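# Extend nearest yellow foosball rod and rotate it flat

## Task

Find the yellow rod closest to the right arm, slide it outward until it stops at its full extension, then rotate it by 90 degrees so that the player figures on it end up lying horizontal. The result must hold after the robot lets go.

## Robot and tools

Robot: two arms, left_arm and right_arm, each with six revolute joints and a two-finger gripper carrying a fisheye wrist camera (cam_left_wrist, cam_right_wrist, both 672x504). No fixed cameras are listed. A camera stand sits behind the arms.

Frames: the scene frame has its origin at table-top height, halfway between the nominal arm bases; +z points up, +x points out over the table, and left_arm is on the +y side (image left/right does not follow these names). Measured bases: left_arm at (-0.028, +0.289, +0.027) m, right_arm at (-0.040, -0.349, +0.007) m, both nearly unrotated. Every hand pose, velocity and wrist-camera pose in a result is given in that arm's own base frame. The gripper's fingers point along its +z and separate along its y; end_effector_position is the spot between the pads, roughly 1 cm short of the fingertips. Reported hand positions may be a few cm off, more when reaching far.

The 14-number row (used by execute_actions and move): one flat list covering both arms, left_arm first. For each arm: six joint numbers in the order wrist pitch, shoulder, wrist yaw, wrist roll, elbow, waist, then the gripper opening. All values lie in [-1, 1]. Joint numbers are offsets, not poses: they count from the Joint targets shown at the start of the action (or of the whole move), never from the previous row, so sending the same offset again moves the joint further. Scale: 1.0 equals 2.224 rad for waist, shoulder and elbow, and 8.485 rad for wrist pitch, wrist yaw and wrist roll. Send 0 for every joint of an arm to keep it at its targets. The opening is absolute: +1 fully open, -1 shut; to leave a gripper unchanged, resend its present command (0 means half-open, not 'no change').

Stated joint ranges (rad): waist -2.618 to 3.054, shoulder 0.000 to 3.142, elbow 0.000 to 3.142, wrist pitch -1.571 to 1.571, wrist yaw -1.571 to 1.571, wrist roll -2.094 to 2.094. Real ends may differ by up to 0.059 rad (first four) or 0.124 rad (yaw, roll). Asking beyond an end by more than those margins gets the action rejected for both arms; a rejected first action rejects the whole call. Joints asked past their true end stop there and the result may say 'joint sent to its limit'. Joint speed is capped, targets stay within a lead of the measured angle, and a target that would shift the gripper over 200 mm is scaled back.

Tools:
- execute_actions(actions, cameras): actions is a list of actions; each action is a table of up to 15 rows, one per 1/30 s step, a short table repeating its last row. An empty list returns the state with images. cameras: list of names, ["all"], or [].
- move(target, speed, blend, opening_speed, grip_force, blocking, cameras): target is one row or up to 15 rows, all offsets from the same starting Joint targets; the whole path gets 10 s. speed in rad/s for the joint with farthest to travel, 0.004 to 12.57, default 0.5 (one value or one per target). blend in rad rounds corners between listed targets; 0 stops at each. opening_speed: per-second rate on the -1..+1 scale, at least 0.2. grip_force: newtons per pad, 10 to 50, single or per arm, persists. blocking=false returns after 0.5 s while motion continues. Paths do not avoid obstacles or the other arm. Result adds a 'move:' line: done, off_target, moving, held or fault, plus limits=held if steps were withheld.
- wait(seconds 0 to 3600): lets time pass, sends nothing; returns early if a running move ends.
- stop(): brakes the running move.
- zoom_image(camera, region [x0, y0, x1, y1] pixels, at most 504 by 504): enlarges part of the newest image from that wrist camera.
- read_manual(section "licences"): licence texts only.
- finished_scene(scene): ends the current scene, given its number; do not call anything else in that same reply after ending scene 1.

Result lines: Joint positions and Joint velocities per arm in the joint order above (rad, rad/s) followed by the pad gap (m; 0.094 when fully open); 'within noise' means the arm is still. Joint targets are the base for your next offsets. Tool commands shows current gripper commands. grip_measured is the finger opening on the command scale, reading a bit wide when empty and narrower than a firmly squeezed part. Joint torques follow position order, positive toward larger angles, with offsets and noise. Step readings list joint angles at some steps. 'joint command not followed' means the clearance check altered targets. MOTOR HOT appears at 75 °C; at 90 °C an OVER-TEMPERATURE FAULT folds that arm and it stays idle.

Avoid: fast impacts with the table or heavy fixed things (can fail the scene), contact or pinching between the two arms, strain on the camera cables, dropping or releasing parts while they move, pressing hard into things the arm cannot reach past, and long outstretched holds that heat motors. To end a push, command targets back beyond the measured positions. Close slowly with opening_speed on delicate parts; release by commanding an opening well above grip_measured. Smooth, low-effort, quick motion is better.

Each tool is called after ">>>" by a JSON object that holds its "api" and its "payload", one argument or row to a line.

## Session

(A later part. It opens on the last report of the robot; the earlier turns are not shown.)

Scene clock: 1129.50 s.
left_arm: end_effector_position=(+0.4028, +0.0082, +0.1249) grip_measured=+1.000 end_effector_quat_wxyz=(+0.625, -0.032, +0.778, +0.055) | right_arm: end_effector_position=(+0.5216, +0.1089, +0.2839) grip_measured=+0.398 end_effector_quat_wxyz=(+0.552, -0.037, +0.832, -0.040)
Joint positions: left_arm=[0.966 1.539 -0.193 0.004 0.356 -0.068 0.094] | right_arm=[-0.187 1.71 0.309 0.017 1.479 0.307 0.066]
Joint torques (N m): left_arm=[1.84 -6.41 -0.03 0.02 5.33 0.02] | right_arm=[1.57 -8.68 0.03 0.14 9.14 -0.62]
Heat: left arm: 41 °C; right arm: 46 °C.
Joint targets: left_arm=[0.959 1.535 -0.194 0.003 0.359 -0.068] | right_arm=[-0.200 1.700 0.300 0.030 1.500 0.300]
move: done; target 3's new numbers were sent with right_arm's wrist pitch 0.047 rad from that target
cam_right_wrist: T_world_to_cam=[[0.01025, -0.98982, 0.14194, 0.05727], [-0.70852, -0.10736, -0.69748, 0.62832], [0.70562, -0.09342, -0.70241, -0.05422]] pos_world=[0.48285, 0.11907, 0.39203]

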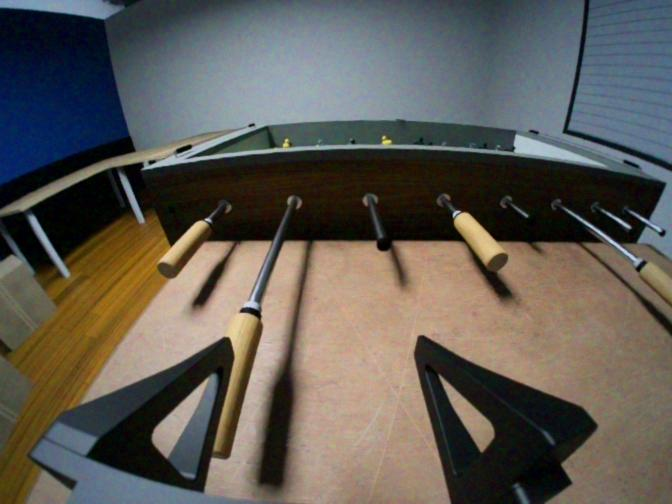

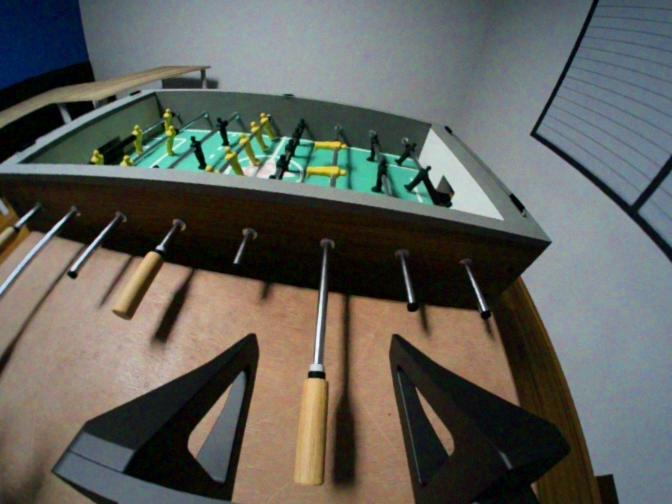

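>>> {"api": "move", "payload": {
  "target": [
    [0, 0, 0, 0, 0, 0, 1, 0.15722, 0.0499, 0.00919, -0.00354, -0.41502, 0.02968, 0.8],
    [0, 0, 0, 0, 0, 0, 1, 0.19517, 0.23246, 0.00507, -0.00354, -0.35656, 0.01394, -0.5],
    [0, 0, 0, 0, 0, 0, 1, 0.18798, 0.31475, -0.00177, -0.09782, -0.22032, -0.01124, -0.5],
    [0, 0, 0, 0, 0, 0, 1, 0.14673, 0.41592, -0.01025, -0.18869, 0.03327, -0.04182, -0.5]
  ],
  "speed": [1.0, 0.8, 1.0, 1.0],
  "blend": [0.05, 0, 0.1, 0],
  "opening_speed": 2.0,
  "cameras": ["cam_right_wrist"]
}}

Scene clock: 1215.33 s.
left_arm: end_effector_position=(+0.4028, +0.0082, +0.1249) grip_measured=+1.000 end_effector_quat_wxyz=(+0.625, -0.032, +0.778, +0.055) | right_arm: end_effector_position=(+0.6581, +0.0988, +0.0774) grip_measured=-0.306 end_effector_quat_wxyz=(+0.498, -0.479, +0.509, -0.513)
Joint positions: left_arm=[0.966 1.539 -0.193 0.004 0.356 -0.068 0.094] | right_arm=[1.078 2.6 0.262 -1.562 1.546 0.218 0.033]
Joint torques (N m): left_arm=[1.84 -6.39 -0.03 -0.01 5.37 -0.03] | right_arm=[1.43 -10.56 -0.5 -0.11 7.92 -0.99]
Heat: left arm: 41 °C; right arm: 45 °C.
Joint targets: left_arm=[0.959 1.535 -0.194 0.003 0.359 -0.068] | right_arm=[1.045 2.625 0.213 -1.571 1.574 0.206]
move: off_target (right_arm); right_arm: the wrist yaw is farthest, 0.049 rad from its target
cam_right_wrist: T_world_to_cam=[[-0.042, 0.0163, 0.99899, -0.05617], [-0.42056, -0.90726, -0.00288, 0.41571], [0.90629, -0.42026, 0.04495, -0.45418]] pos_world=[0.58409, 0.1872, 0.07773]

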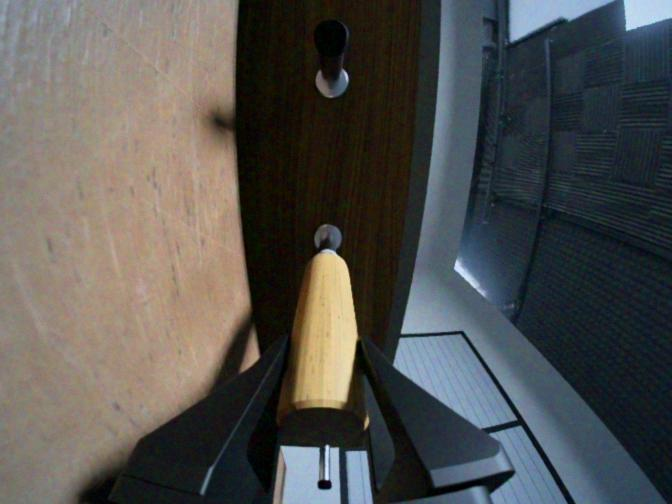

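>>> {"api": "move", "payload": {
  "target": [
    [0, 0, 0, 0, 0, 0, 1, 0, 0, 0, 0, 0, 0, 0.4],
    [0, 0, 0, 0, 0, 0, 1, 0.03088, -0.09038, 0.00636, 0, -0.20099, 0.02203, 0.4],
    [0, 0, 0, 0, 0, 0, 1, -0.01674, -0.48921, -0.0165, 0.19316, -0.54317, -0.11286, 1]
  ],
  "speed": [1.0, 0.8, 1.5],
  "blend": [0, 0.1, 0],
  "opening_speed": 2.0,
  "cameras": ["all"]
}}

Scene clock: 1231.97 s.
left_arm: end_effector_position=(+0.4028, +0.0082, +0.1249) grip_measured=+1.000 end_effector_quat_wxyz=(+0.625, -0.032, +0.778, +0.055) | right_arm: end_effector_position=(+0.4071, -0.0300, +0.1167) grip_measured=+0.998 end_effector_quat_wxyz=(+0.610, +0.064, +0.789, -0.029)
Joint positions: left_arm=[0.966 1.539 -0.193 0.004 0.356 -0.068 0.094] | right_arm=[0.913 1.553 0.088 0.057 0.383 -0.037 0.094]
Joint torques (N m): left_arm=[1.84 -6.39 -0.04 0.01 5.34 -0.06] | right_arm=[1.65 -5.81 -0.11 0.12 4.05 -0.62]
Heat: left arm: 41 °C; right arm: 45 °C.
Joint targets: left_arm=[0.959 1.535 -0.194 0.003 0.359 -0.068] | right_arm=[0.903 1.537 0.073 0.067 0.366 -0.044]
move: done
cam_right_wrist: T_world_to_cam=[[-0.14746, -0.98907, 0.00063, 0.02535], [-0.59586, 0.08833, -0.79822, 0.38746], [0.78943, -0.11808, -0.60237, -0.15041]] pos_world=[0.35335, -0.02691, 0.21866]

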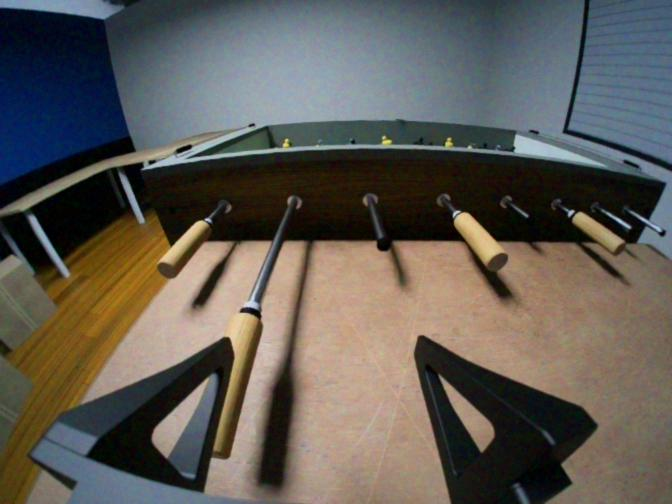

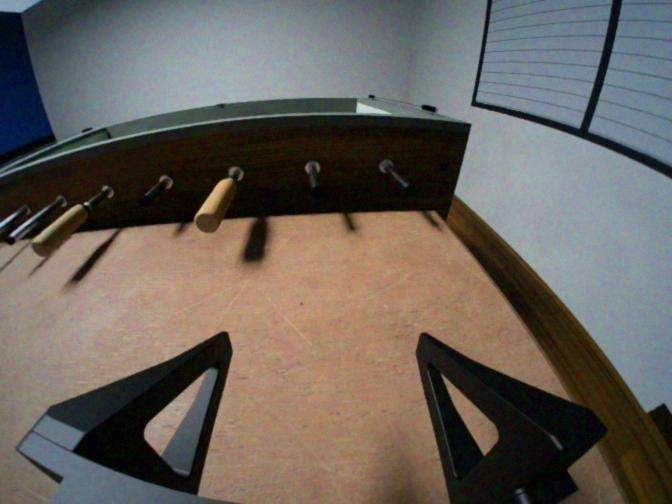

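>>> {"api": "move", "payload": {
  "target": [
    [0,0,0,0,0,0,1,0.0444,0.4141,0.0209,-0.193,0.3629,0.1299,0.4],
    [0,0,0,0,0,0,1,0.0146,0.4955,0.0163,-0.193,0.5576,0.112,-0.5],
    [0,0,0,0,0,0,1,0.0494,0.3921,0.0238,-0.0786,0.3354,0.1367,-0.5],
    [0,0,0,0,0,0,1,0.0693,0.3264,0.0305,-0.0044,0.1803,0.1619,-0.5],
    [0,0,0,0,0,0,1,0.0739,0.3004,0.0341,-0.0044,0.1268,0.1754,0.3],
    [0,0,0,0,0,0,1,-0.0652,-0.1066,0.0341,-0.0044,0.1727,0.1754,0.3]
  ],
  "speed": [2.0, 1.0, 1.2, 1.2, 0.15, 1.5],
  "blend": [0.1, 0, 0.1, 0.05, 0, 0],
  "opening_speed": 2.0,
  "cameras": ["all"]
}}

Scene clock: 1278.97 s.
left_arm: end_effector_position=(+0.4028, +0.0082, +0.1249) grip_measured=+1.000 end_effector_quat_wxyz=(+0.625, -0.032, +0.778, +0.055) | right_arm: end_effector_position=(+0.4193, +0.0814, +0.2378) grip_measured=+0.298 end_effector_quat_wxyz=(+0.631, -0.012, +0.775, -0.029)
Joint positions: left_arm=[0.966 1.539 -0.193 0.004 0.356 -0.068 0.094] | right_arm=[0.36 1.307 0.362 0.018 0.728 0.339 0.061]
Joint torques (N m): left_arm=[1.83 -6.39 -0.03 0 5.38 -0.03] | right_arm=[1.59 -4.7 0.1 0.14 8.92 0.57]
Heat: left arm: 41 °C; right arm: 45 °C.
Joint targets: left_arm=[0.959 1.535 -0.194 0.003 0.359 -0.068] | right_arm=[0.350 1.300 0.362 0.030 0.750 0.345]
move: done; target 5's new numbers were sent with right_arm's wrist pitch 0.061 rad from that target
cam_right_wrist: T_world_to_cam=[[-0.03082, -0.9953, 0.09179, 0.06714], [-0.56148, -0.05873, -0.82541, 0.48544], [0.82692, -0.07697, -0.55703, -0.10375]] pos_world=[0.36042, 0.08735, 0.33674]

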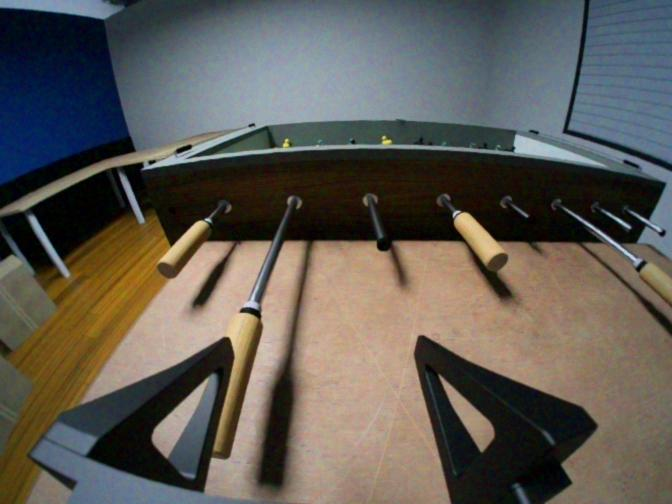

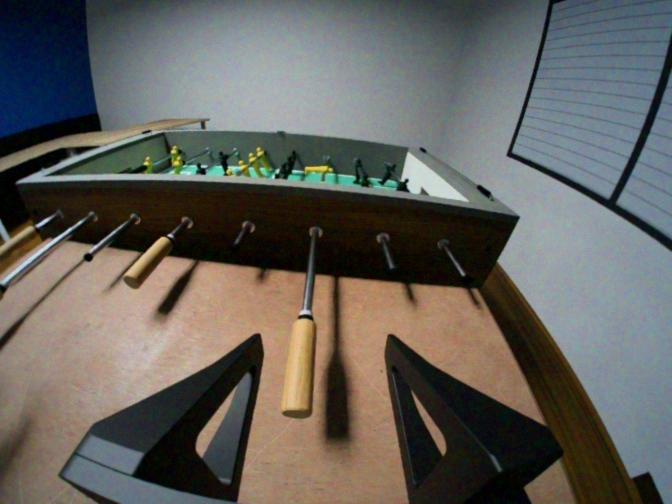

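>>> {"api": "zoom_image", "payload": {
  "camera": "cam_right_wrist",
  "region": [240, 130, 440, 240]
}}

>>> {"api": "zoom_image", "payload": {
  "camera": "cam_right_wrist",
  "region": [250, 215, 370, 435]
}}

Scaled by 2.520 from the camera's image (finer frame: 960x720).

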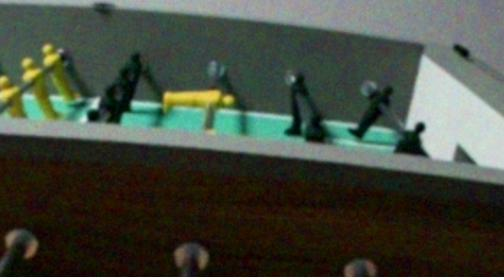

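Scaled by 2.291 from the camera's image (finer frame: 960x720).

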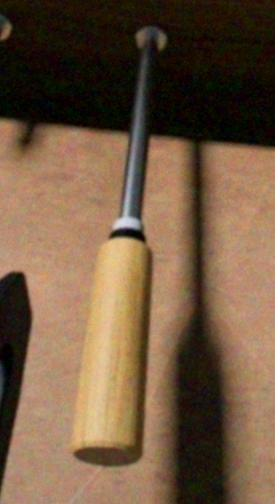

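>>> {"api": "finished_scene", "payload": {
  "scene": 1
}}

The scene is finished: the task was done.


## Next scene

The same job, from a new start.

>>> {"api": "execute_actions", "payload": {
  "actions": []
}}

Scene clock: 0.00 s.
left_arm: end_effector_position=(+0.3978, +0.0434, +0.1146) grip_measured=+1.000 end_effector_quat_wxyz=(+0.596, -0.092, +0.794, +0.078) | right_arm: end_effector_position=(+0.3986, -0.0426, +0.1288) grip_measured=+1.000 end_effector_quat_wxyz=(+0.627, +0.099, +0.769, -0.074)
Joint names: [wrist pitch, shoulder, wrist yaw, wrist roll, elbow, waist]
Joint positions: left_arm=[0.849 1.515 -0.236 -0.055 0.376 0.001 0.094] | right_arm=[0.964 1.526 0.236 0.06 0.353 -0.004 0.094]
Joint velocities: within noise
Joint torques (N m): no reading
Heat: left arm: 39 °C; right arm: 38 °C.
Joint targets: left_arm=[0.837 1.513 -0.237 -0.055 0.378 0.001] | right_arm=[0.953 1.523 0.236 0.060 0.356 -0.004]
Tool commands: left_gripper/opening=+1.0 right_gripper/opening=+1.0
camera_calibration:
cam_left_wrist: T_world_to_cam=[[0.20782, -0.97811, 0.01077, -0.04704], [-0.58662, -0.13343, -0.79879, 0.38239], [0.78274, 0.15969, -0.60151, -0.14208]] pos_world=[0.3453, 0.0277, 0.2205]
cam_right_wrist: T_world_to_cam=[[-0.25681, -0.9662, 0.02248, 0.05338], [-0.54465, 0.12548, -0.82922, 0.37828], [0.79838, -0.2252, -0.55846, -0.15165]] pos_world=[0.34081, -0.03004, 0.22779]

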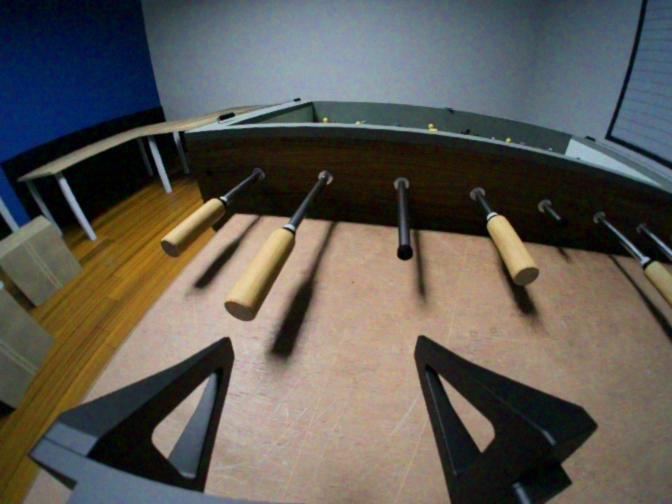

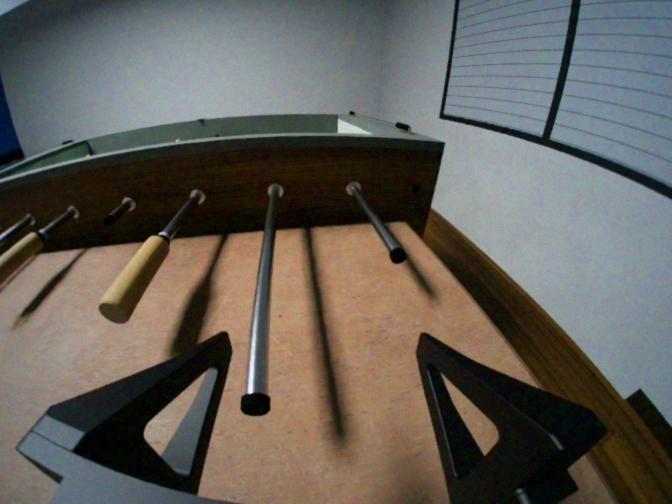

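>>> {"api": "move", "payload": {
  "target": [
    [0,0,0,0,0,0,1,-0.0121,0.0346,0.0075,0,0.0872,0.1142,0.4],
    [0,0,0,0,0,0,1,0.0213,0.1295,0.0167,-0.1922,0.0994,0.1664,0.4],
    [0,0,0,0,0,0,1,0.066,0.3058,0.014,-0.1922,0.1277,0.156,0.4]
  ],
  "speed": [1.0, 2.0, 0.8],
  "blend": [0.05, 0.05, 0],
  "opening_speed": 2.0,
  "cameras": ["cam_right_wrist"]
}}

Scene clock: 40.37 s.
left_arm: end_effector_position=(+0.3978, +0.0434, +0.1146) grip_measured=+1.000 end_effector_quat_wxyz=(+0.596, -0.092, +0.794, +0.078) | right_arm: end_effector_position=(+0.4648, +0.1026, +0.0649) grip_measured=+0.402 end_effector_quat_wxyz=(-0.462, +0.528, -0.518, +0.489)
Joint positions: left_arm=[0.849 1.515 -0.236 -0.055 0.376 0.001 0.094] | right_arm=[1.465 2.19 0.369 -1.572 0.623 0.352 0.066]
Joint torques (N m): left_arm=[1.87 -6.16 -0.06 0 5.5 -0.06] | right_arm=[2.19 -6.83 -0.08 0.03 4.37 -0.7]
Heat: left arm: 40 °C; right arm: 42 °C.
Joint targets: left_arm=[0.837 1.513 -0.237 -0.055 0.378 0.001] | right_arm=[1.513 2.203 0.355 -1.570 0.639 0.344]
move: off_target (right_arm); right_arm: the wrist pitch is farthest, 0.048 rad from its target
cam_right_wrist: T_world_to_cam=[[0.07576, 0.066, 0.99494, -0.11145], [-0.39009, -0.91632, 0.09049, 0.31848], [0.91765, -0.39497, -0.04367, -0.27892]] pos_world=[0.38863, 0.18902, 0.06988]

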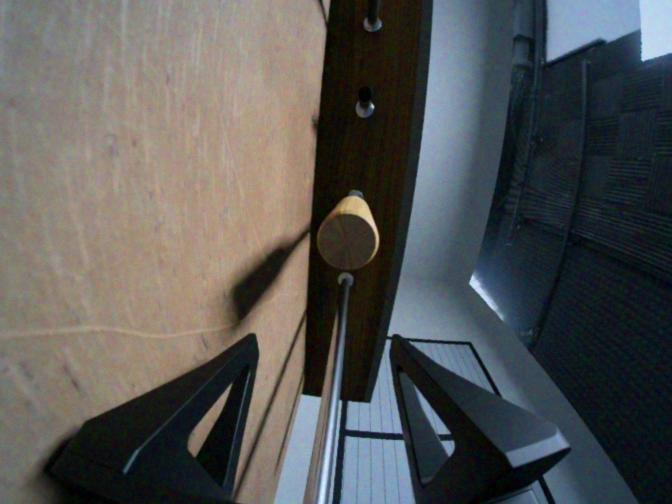

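>>> {"api": "move", "payload": {
  "target": [
    [0,0,0,0,0,0,1,-0.0015,0.0256,0.0237,0,0.0409,0.0715,0.4],
    [0,0,0,0,0,0,1,-0.0219,0.1021,0.009,0,0.2053,0.0162,-0.5]
  ],
  "speed": [0.6, 0.6],
  "blend": [0.02, 0],
  "opening_speed": 1.0,
  "cameras": ["cam_right_wrist"]
}}

Scene clock: 73.43 s.
left_arm: end_effector_position=(+0.3978, +0.0434, +0.1146) grip_measured=+1.000 end_effector_quat_wxyz=(+0.596, -0.092, +0.794, +0.078) | right_arm: end_effector_position=(+0.5533, +0.1404, +0.0725) grip_measured=-0.299 end_effector_quat_wxyz=(+0.484, -0.485, +0.514, -0.516)
Joint positions: left_arm=[0.849 1.515 -0.236 -0.055 0.376 0.001 0.094] | right_arm=[1.332 2.406 0.444 -1.573 1.076 0.383 0.033]
Joint torques (N m): left_arm=[1.87 -6.17 -0.07 0 5.5 -0.06] | right_arm=[1.65 -8.61 -0.1 0.04 5.87 -0.28]
Heat: left arm: 40 °C; right arm: 48 °C.
Joint targets: left_arm=[0.837 1.513 -0.237 -0.055 0.378 0.001] | right_arm=[1.327 2.431 0.432 -1.571 1.096 0.380]
move: done
cam_right_wrist: T_world_to_cam=[[-0.01886, 0.03262, 0.99929, -0.0715], [-0.43634, -0.89953, 0.02112, 0.4152], [0.89958, -0.43563, 0.0312, -0.33471]] pos_world=[0.48092, 0.23001, 0.07312]

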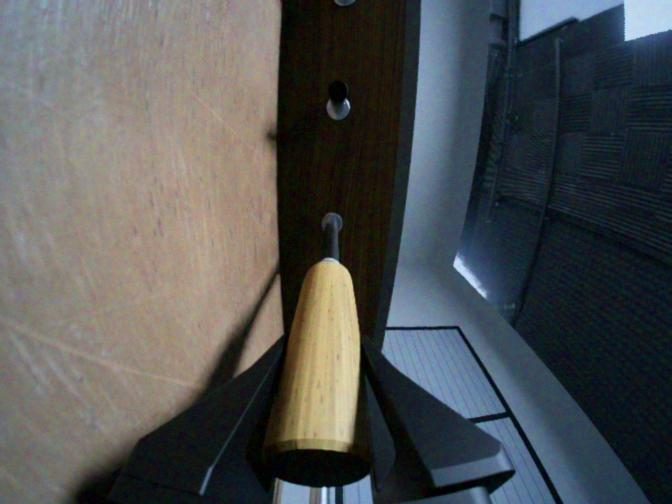

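>>> {"api": "move", "payload": {
  "target": [
    [0,0,0,0,0,0,1,0.0132,-0.0614,0.0088,0.1887,-0.1106,0.0306,-0.5],
    [0,0,0,0,0,0,1,0.0219,-0.0848,0.0147,0.1887,-0.1718,0.0531,-0.5]
  ],
  "speed": [1.2, 0.15],
  "blend": [0.03, 0]
}}

Scene clock: 89.47 s.
left_arm: end_effector_position=(+0.3978, +0.0434, +0.1146) grip_measured=+1.000 end_effector_quat_wxyz=(+0.596, -0.092, +0.794, +0.078) | right_arm: end_effector_position=(+0.4733, +0.1466, +0.0669) grip_measured=-0.299 end_effector_quat_wxyz=(+0.689, +0.013, +0.724, -0.029)
Joint positions: left_arm=[0.849 1.515 -0.236 -0.055 0.376 0.001 0.094] | right_arm=[1.461 2.269 0.549 0.006 0.752 0.489 0.033]
Joint torques (N m): left_arm=[1.86 -6.16 -0.07 0.01 5.52 -0.03] | right_arm=[2.17 -10.84 0.14 0.28 0.65 0.76]
Heat: left arm: 40 °C; right arm: 46 °C.
Joint targets: left_arm=[0.837 1.513 -0.237 -0.055 0.378 0.001] | right_arm=[1.513 2.242 0.556 0.031 0.714 0.498]
move: off_target (right_arm); right_arm: the wrist pitch is farthest, 0.052 rad from its target

>>> {"api": "move", "payload": {
  "target": [0,0,0,0,0,0,1,0.0008,-0.0207,0.0037,0,-0.0351,0.0144,-0.5],
  "speed": 0.12,
  "cameras": ["cam_right_wrist"]
}}

Scene clock: 102.30 s.
left_arm: end_effector_position=(+0.3978, +0.0434, +0.1146) grip_measured=+1.000 end_effector_quat_wxyz=(+0.596, -0.092, +0.794, +0.078) | right_arm: end_effector_position=(+0.4705, +0.1461, +0.0675) grip_measured=-0.299 end_effector_quat_wxyz=(+0.682, +0.010, +0.731, -0.031)
Joint positions: left_arm=[0.849 1.515 -0.236 -0.055 0.376 0.001 0.094] | right_arm=[1.424 2.24 0.547 0.009 0.737 0.49 0.033]
Joint torques (N m): left_arm=[1.86 -6.2 -0.06 0.01 5.53 -0.12] | right_arm=[2.57 -12.22 0.52 0.25 -4.11 3.55]
Heat: left arm: 40 °C; right arm: 48 °C.
Joint targets: left_arm=[0.837 1.513 -0.237 -0.055 0.378 0.001] | right_arm=[1.519 2.196 0.588 0.031 0.636 0.530]
move: off_target (right_arm); right_arm: the elbow is farthest, 0.101 rad from its target
cam_right_wrist: T_world_to_cam=[[-0.0729, -0.99538, 0.06255, 0.17055], [-0.44386, -0.02379, -0.89578, 0.32184], [0.89313, -0.09307, -0.44007, -0.27275]] pos_world=[0.39888, 0.15203, 0.1576]

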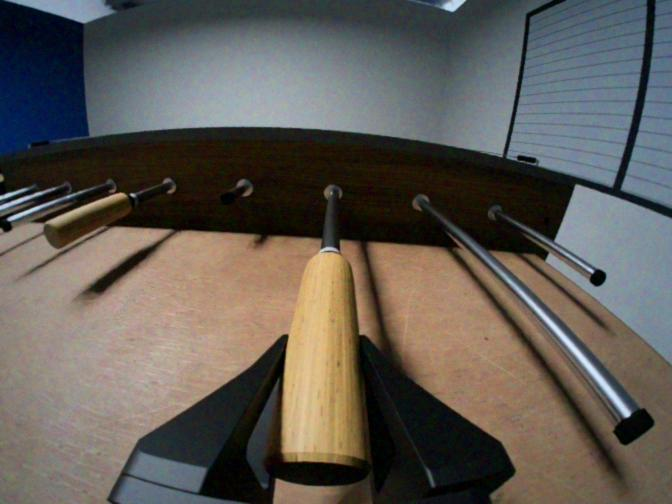

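>>> {"api": "move", "payload": {
  "target": [
    [0,0,0,0,0,0,1,-0.0058,0.0153,-0.0037,0,0.0355,-0.0135,0.3],
    [0,0,0,0,0,0,1,-0.1378,-0.4029,-0.0037,0,0.0513,-0.0135,0.3]
  ],
  "speed": [0.3, 1.4],
  "blend": [0, 0],
  "opening_speed": 2.0,
  "cameras": ["cam_right_wrist"]
}}

Scene clock: 112.90 s.
left_arm: end_effector_position=(+0.3978, +0.0434, +0.1146) grip_measured=+1.000 end_effector_quat_wxyz=(+0.596, -0.092, +0.794, +0.078) | right_arm: end_effector_position=(+0.4017, +0.1157, +0.2421) grip_measured=+0.298 end_effector_quat_wxyz=(+0.638, -0.015, +0.768, -0.050)
Joint positions: left_arm=[0.849 1.515 -0.236 -0.055 0.376 0.001 0.094] | right_arm=[0.363 1.306 0.555 0.017 0.728 0.508 0.061]
Joint torques (N m): left_arm=[1.87 -6.17 -0.06 0 5.52 -0.12] | right_arm=[1.58 -4.57 0.13 0.15 8.73 -0.68]
Heat: left arm: 40 °C; right arm: 49 °C.
Joint targets: left_arm=[0.837 1.513 -0.237 -0.055 0.378 0.001] | right_arm=[0.350 1.300 0.556 0.031 0.750 0.500]
move: done
cam_right_wrist: T_world_to_cam=[[-0.05383, -0.99028, 0.12822, 0.10026], [-0.54592, -0.07833, -0.83417, 0.47934], [0.83611, -0.1149, -0.53639, -0.0884]] pos_world=[0.34099, 0.12667, 0.33958]

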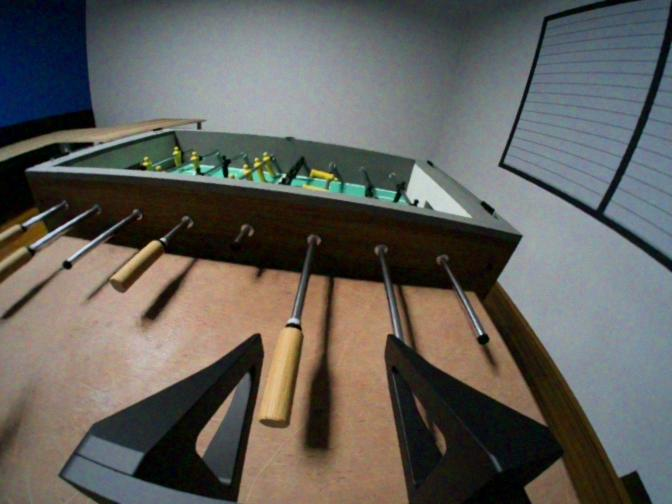

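>>> {"api": "zoom_image", "payload": {
  "camera": "cam_right_wrist",
  "region": [250, 140, 420, 220]
}}

Scaled by 2.965 from the camera's image (finer frame: 960x720).

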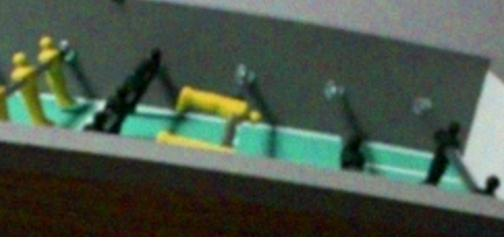

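>>> {"api": "move", "payload": {
  "target": [
    [0,0,0,0,0,0,1,0.079,0.262,0,0,0,-0.002,0.8],
    [0,0,0,0,0,0,1,0.1314,0.4371,-0.0005,0,0,-0.0031,-0.5],
    [0,0,0,0,0,0,1,0.1314,0.4371,-0.0005,-0.0224,0,-0.0031,0.3],
    [0,0,0,0,0,0,1,0,0,0,-0.0224,0,0,0.3]
  ],
  "speed": [1.2, 0.8, 0.5, 1.4],
  "blend": [0.1, 0, 0, 0],
  "opening_speed": 2.0,
  "cameras": ["cam_right_wrist"]
}}

>>> {"api": "zoom_image", "payload": {
  "camera": "cam_right_wrist",
  "region": [250, 140, 420, 220]
}}

Scene clock: 151.27 s.
left_arm: end_effector_position=(+0.3978, +0.0434, +0.1146) grip_measured=+1.000 end_effector_quat_wxyz=(+0.596, -0.092, +0.794, +0.078) | right_arm: end_effector_position=(+0.4029, +0.1121, +0.2448) grip_measured=+0.298 end_effector_quat_wxyz=(+0.632, -0.076, +0.763, -0.110)
Joint positions: left_arm=[0.849 1.515 -0.236 -0.055 0.376 0.001 0.094] | right_arm=[0.362 1.306 0.564 -0.158 0.734 0.502 0.061]
Joint torques (N m): left_arm=[1.87 -6.17 -0.07 0 5.52 -0.05] | right_arm=[1.58 -4.59 0.03 -0.01 8.29 -0.12]
Heat: left arm: 40 °C; right arm: 46 °C.
Joint targets: left_arm=[0.837 1.513 -0.237 -0.055 0.378 0.001] | right_arm=[0.350 1.300 0.556 -0.160 0.750 0.500]
move: done
cam_right_wrist: T_world_to_cam=[[-0.03638, -0.95476, 0.29513, 0.04441], [-0.548, -0.2279, -0.80484, 0.49243], [0.83569, -0.19101, -0.51492, -0.08498]] pos_world=[0.34248, 0.1384, 0.33946]

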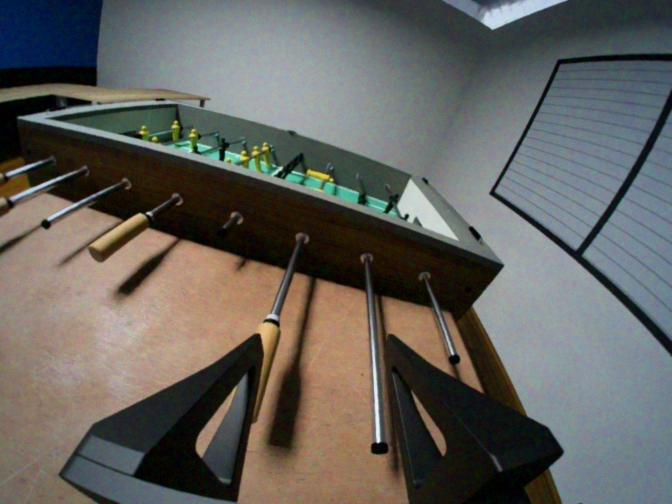

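Scaled by 2.965 from the camera's image (finer frame: 960x720).

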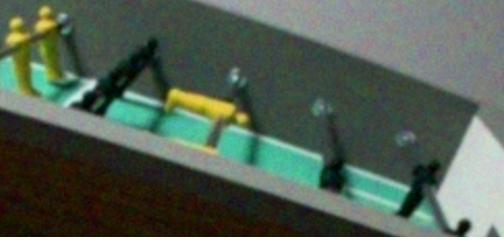

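>>> {"api": "finished_scene", "payload": {
  "scene": 2
}}

The scene is finished: the task was done.


## Next scene

The same job, from a new start.

>>> {"api": "execute_actions", "payload": {
  "actions": []
}}

Scene clock: 0.00 s.
left_arm: end_effector_position=(+0.4148, +0.0168, +0.1259) grip_measured=+1.000 end_effector_quat_wxyz=(+0.618, -0.007, +0.786, +0.005) | right_arm: end_effector_position=(+0.3921, -0.0473, +0.1044) grip_measured=+1.000 end_effector_quat_wxyz=(+0.587, +0.102, +0.798, -0.095)
Joint names: [wrist pitch, shoulder, wrist yaw, wrist roll, elbow, waist]
Joint positions: left_arm=[0.901 1.55 0.037 0.008 0.411 0.054 0.094] | right_arm=[0.87 1.537 0.278 0.055 0.357 0.003 0.094]
Joint velocities: within noise
Joint torques (N m): no reading
Heat: left arm: 39 °C; right arm: 38 °C.
Joint targets: left_arm=[0.889 1.548 0.038 0.008 0.414 0.054] | right_arm=[0.860 1.534 0.280 0.055 0.360 0.003]
Tool commands: left_gripper/opening=+1.0 right_gripper/opening=+1.0
camera_calibration:
cam_left_wrist: T_world_to_cam=[[-0.01779, -0.99955, 0.02407, 0.01563], [-0.56611, -0.00977, -0.82427, 0.39056], [0.82414, -0.02829, -0.56568, -0.16279]] pos_world=[0.35554, 0.01484, 0.22946]
cam_right_wrist: T_world_to_cam=[[-0.28382, -0.95664, 0.06542, 0.05433], [-0.62254, 0.13195, -0.77138, 0.37993], [0.7293, -0.25967, -0.633, -0.12792]] pos_world=[0.34523, -0.03137, 0.20854]

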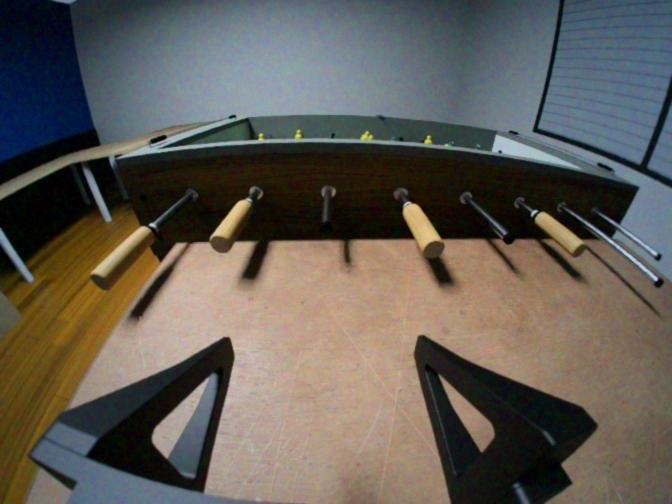

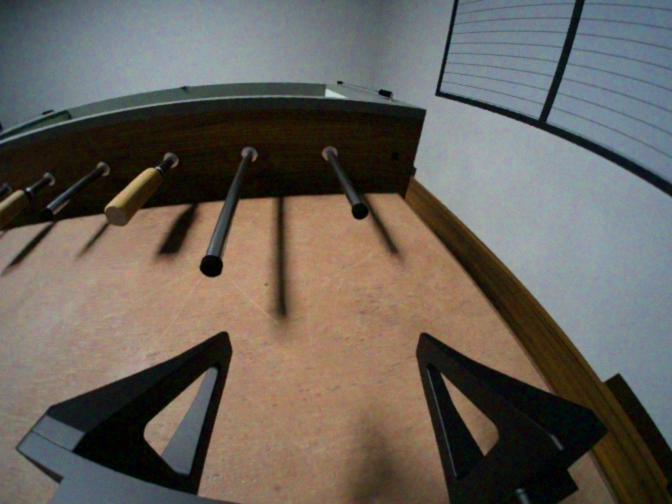

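>>> {"api": "move", "payload": {
  "target": [
    [0,0,0,0,0,0,1,-0.0001,0.0297,0.0141,0,0.0854,0.147,0.4],
    [0,0,0,0,0,0,1,0.0259,0.1646,0.0424,-0.1916,0.1619,0.2554,0.4],
    [0,0,0,0,0,0,1,0.0513,0.4101,0.0247,-0.1916,0.3647,0.1902,0.4]
  ],
  "speed": [1.2, 2.2, 1.0],
  "blend": [0.05, 0.05, 0],
  "opening_speed": 2.0,
  "cameras": ["cam_right_wrist"]
}}

Scene clock: 31.60 s.
left_arm: end_effector_position=(+0.4148, +0.0168, +0.1259) grip_measured=+1.000 end_effector_quat_wxyz=(+0.618, -0.007, +0.786, +0.005) | right_arm: end_effector_position=(+0.5600, +0.1605, +0.0714) grip_measured=+0.402 end_effector_quat_wxyz=(+0.477, -0.484, +0.519, -0.518)
Joint positions: left_arm=[0.901 1.55 0.037 0.008 0.411 0.054 0.094] | right_arm=[1.273 2.431 0.503 -1.573 1.151 0.427 0.066]
Joint torques (N m): left_arm=[1.86 -6.79 0 0.01 5.64 -0.06] | right_arm=[1.85 -9.74 -0.06 0.04 6.09 -0.08]
Heat: left arm: 39 °C; right arm: 41 °C.
Joint targets: left_arm=[0.889 1.548 0.038 0.008 0.414 0.054] | right_arm=[1.296 2.447 0.489 -1.571 1.171 0.426]
move: done
cam_right_wrist: T_world_to_cam=[[-0.00964, 0.03675, 0.99928, -0.07679], [-0.44875, -0.8932, 0.02851, 0.44171], [0.89361, -0.44815, 0.0251, -0.32607]] pos_world=[0.48885, 0.25123, 0.07232]

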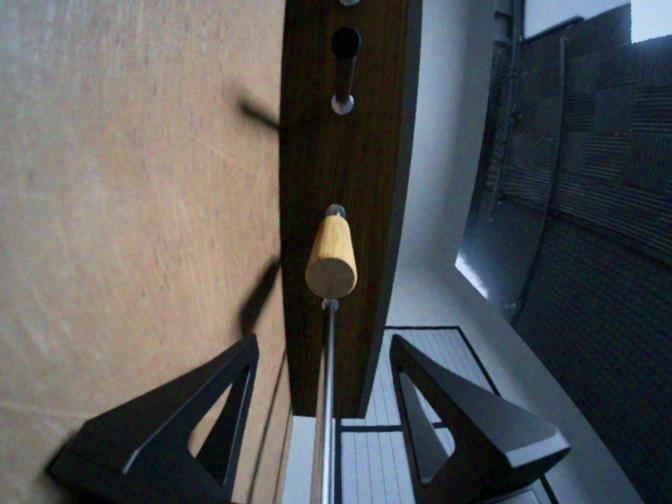

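>>> {"api": "move", "payload": {
  "target": [
    [0,0,0,0,0,0,1,-0.0375,0.1057,-0.013,0,0.237,-0.0387,-0.5],
    [0,0,0,0,0,0,1,-0.0054,0.0063,-0.0022,0.1144,0.0288,-0.0018,-0.5],
    [0,0,0,0,0,0,1,0.0141,-0.0634,0.0092,0.1875,-0.1286,0.0414,-0.5],
    [0,0,0,0,0,0,1,0.0211,-0.0944,0.0164,0.1875,-0.1956,0.0688,-0.5]
  ],
  "speed": [0.8, 1.2, 1.2, 0.15],
  "blend": [0, 0.1, 0.05, 0],
  "opening_speed": 2.0,
  "cameras": ["cam_right_wrist"]
}}

Scene clock: 62.87 s.
left_arm: end_effector_position=(+0.4148, +0.0168, +0.1259) grip_measured=+1.000 end_effector_quat_wxyz=(+0.618, -0.007, +0.786, +0.005) | right_arm: end_effector_position=(+0.4593, +0.1712, +0.0675) grip_measured=-0.500 end_effector_quat_wxyz=(+0.687, +0.007, +0.726, -0.030)
Joint positions: left_arm=[0.901 1.55 0.037 0.008 0.411 0.054 0.094] | right_arm=[1.441 2.257 0.624 0.006 0.75 0.571 0.024]
Joint torques (N m): left_arm=[1.86 -6.79 0 0 5.65 -0.03] | right_arm=[1.94 -10.44 0.13 0.16 2.36 0.76]
Heat: left arm: 39 °C; right arm: 42 °C.
Joint targets: left_arm=[0.889 1.548 0.038 0.008 0.414 0.054] | right_arm=[1.474 2.236 0.628 0.020 0.736 0.579]
move: done
cam_right_wrist: T_world_to_cam=[[-0.06955, -0.99554, 0.06373, 0.19313], [-0.43189, -0.02754, -0.90151, 0.31302], [0.89924, -0.09022, -0.42805, -0.26447]] pos_world=[0.38645, 0.17703, 0.15668]

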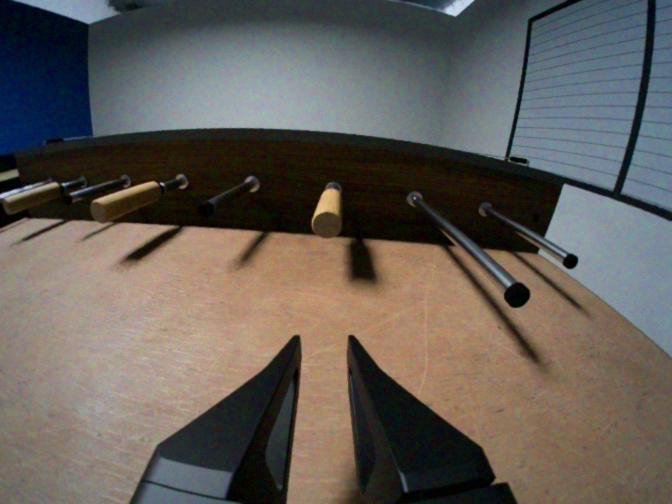

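>>> {"api": "move", "payload": {
  "target": [
    [0,0,0,0,0,0,1,-0.021,0.0949,-0.0164,-0.1875,0.1956,-0.0688,0.4],
    [0,0,0,0,0,0,1,-0.0585,0.2005,-0.0293,-0.1875,0.4326,-0.1075,-0.6]
  ],
  "speed": [1.5, 0.8],
  "blend": [0.05, 0],
  "opening_speed": 1.5,
  "cameras": ["cam_right_wrist"]
}}

Scene clock: 87.53 s.
left_arm: end_effector_position=(+0.4148, +0.0168, +0.1259) grip_measured=+1.000 end_effector_quat_wxyz=(+0.618, -0.007, +0.786, +0.005) | right_arm: end_effector_position=(+0.6601, +0.1635, +0.0765) grip_measured=-0.306 end_effector_quat_wxyz=(+0.492, -0.482, +0.509, -0.516)
Joint positions: left_arm=[0.901 1.55 0.037 0.008 0.411 0.054 0.094] | right_arm=[0.997 2.654 0.394 -1.573 1.675 0.343 0.033]
Joint torques (N m): left_arm=[1.85 -6.83 0 0 5.65 -0.05] | right_arm=[1.54 -11.11 -0.11 0.04 7.65 -0.25]
Heat: left arm: 39 °C; right arm: 45 °C.
Joint targets: left_arm=[0.889 1.548 0.038 0.008 0.414 0.054] | right_arm=[0.978 2.683 0.380 -1.571 1.698 0.340]
move: done
cam_right_wrist: T_world_to_cam=[[-0.03427, 0.02705, 0.99905, -0.06317], [-0.4266, -0.90439, 0.00985, 0.47776], [0.90379, -0.42585, 0.04254, -0.42594]] pos_world=[0.5866, 0.2524, 0.07651]

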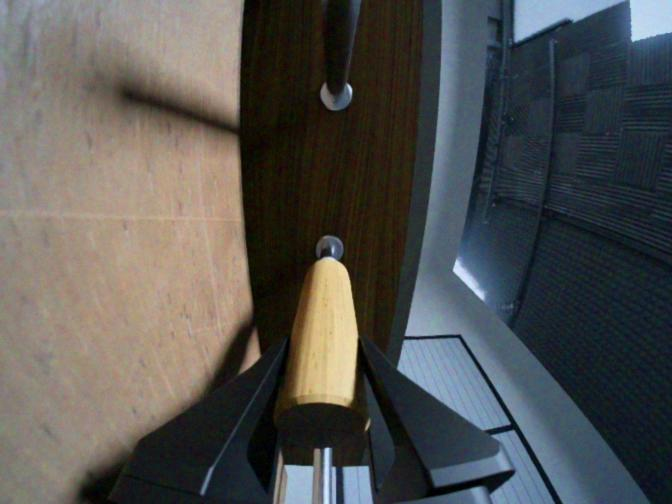

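>>> {"api": "move", "payload": {
  "target": [
    [0,0,0,0,0,0,1,0.0321,-0.0998,0.0106,0.1144,-0.2082,0.0369,-0.6],
    [0,0,0,0,0,0,1,0.0516,-0.1695,0.022,0.1875,-0.3656,0.08,-0.6],
    [0,0,0,0,0,0,1,0.0582,-0.2172,0.0321,0.1875,-0.4577,0.1187,-0.6]
  ],
  "speed": [1.2, 1.2, 0.15],
  "blend": [0.1, 0.05, 0],
  "cameras": ["cam_right_wrist"]
}}

Scene clock: 106.67 s.
left_arm: end_effector_position=(+0.4148, +0.0168, +0.1259) grip_measured=+1.000 end_effector_quat_wxyz=(+0.618, -0.007, +0.786, +0.005) | right_arm: end_effector_position=(+0.4766, +0.1732, +0.0725) grip_measured=-0.306 end_effector_quat_wxyz=(+0.685, +0.005, +0.728, -0.032)
Joint positions: left_arm=[0.901 1.55 0.037 0.008 0.411 0.054 0.094] | right_arm=[1.366 2.254 0.602 0 0.816 0.549 0.033]
Joint torques (N m): left_arm=[1.86 -6.8 -0.01 0.01 5.68 -0.08] | right_arm=[2.63 -13.61 0.64 0.21 -6.5 4.93]
Heat: left arm: 39 °C; right arm: 44 °C.
Joint targets: left_arm=[0.889 1.548 0.038 0.008 0.414 0.054] | right_arm=[1.472 2.199 0.652 0.020 0.680 0.604]
move: off_target (right_arm); right_arm: the elbow is farthest, 0.136 rad from its target
cam_right_wrist: T_world_to_cam=[[-0.0685, -0.99508, 0.07152, 0.19487], [-0.43729, -0.03449, -0.89866, 0.32854], [0.89671, -0.09283, -0.43278, -0.27573]] pos_world=[0.40426, 0.17965, 0.16198]

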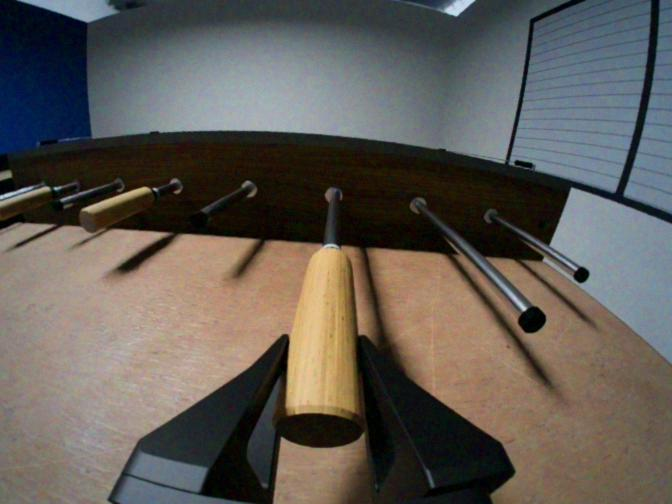

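>>> {"api": "move", "payload": {
  "target": [
    [0,0,0,0,0,0,1,-0.0073,0.0207,-0.0055,0,0.0495,-0.0211,-0.6],
    [0,0,0,0,0,0,1,-0.0073,0.0207,-0.0055,0,0.0495,-0.0211,0.3],
    [0,0,0,0,0,0,1,-0.1322,-0.4042,-0.0055,0,0.0405,-0.0211,0.3]
  ],
  "speed": [0.4, 0.4, 1.4],
  "opening_speed": 2.0,
  "cameras": ["cam_right_wrist"]
}}

>>> {"api": "zoom_image", "payload": {
  "camera": "cam_right_wrist",
  "region": [250, 140, 420, 220]
}}

Scene clock: 119.33 s.
left_arm: end_effector_position=(+0.4148, +0.0168, +0.1259) grip_measured=+1.000 end_effector_quat_wxyz=(+0.618, -0.007, +0.786, +0.005) | right_arm: end_effector_position=(+0.4018, +0.1291, +0.2719) grip_measured=+0.298 end_effector_quat_wxyz=(+0.660, -0.008, +0.750, -0.045)
Joint positions: left_arm=[0.901 1.55 0.037 0.008 0.411 0.054 0.094] | right_arm=[0.362 1.305 0.605 0.008 0.79 0.554 0.061]
Joint torques (N m): left_arm=[1.86 -6.79 -0.01 0.01 5.65 -0.08] | right_arm=[1.54 -4.62 0.11 0.14 5.61 0.32]
Heat: left arm: 39 °C; right arm: 46 °C.
Joint targets: left_arm=[0.889 1.548 0.038 0.008 0.414 0.054] | right_arm=[0.350 1.300 0.606 0.020 0.770 0.557]
move: done; target 2's new numbers were sent with right_arm's wrist pitch 0.059 rad from that target
cam_right_wrist: T_world_to_cam=[[-0.06189, -0.992, 0.11003, 0.11804], [-0.49635, -0.06505, -0.86568, 0.49225], [0.86591, -0.1082, -0.48835, -0.09689]] pos_world=[0.33554, 0.13864, 0.36583]

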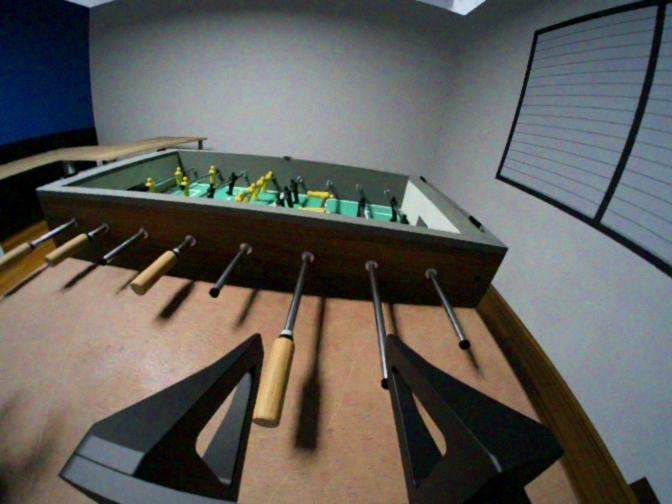

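Scaled by 2.965 from the camera's image (finer frame: 960x720).

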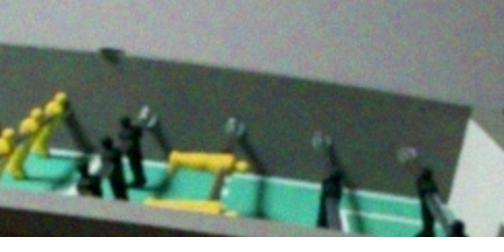

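>>> {"api": "finished_scene", "payload": {
  "scene": 3
}}

The scene is finished: the task was done.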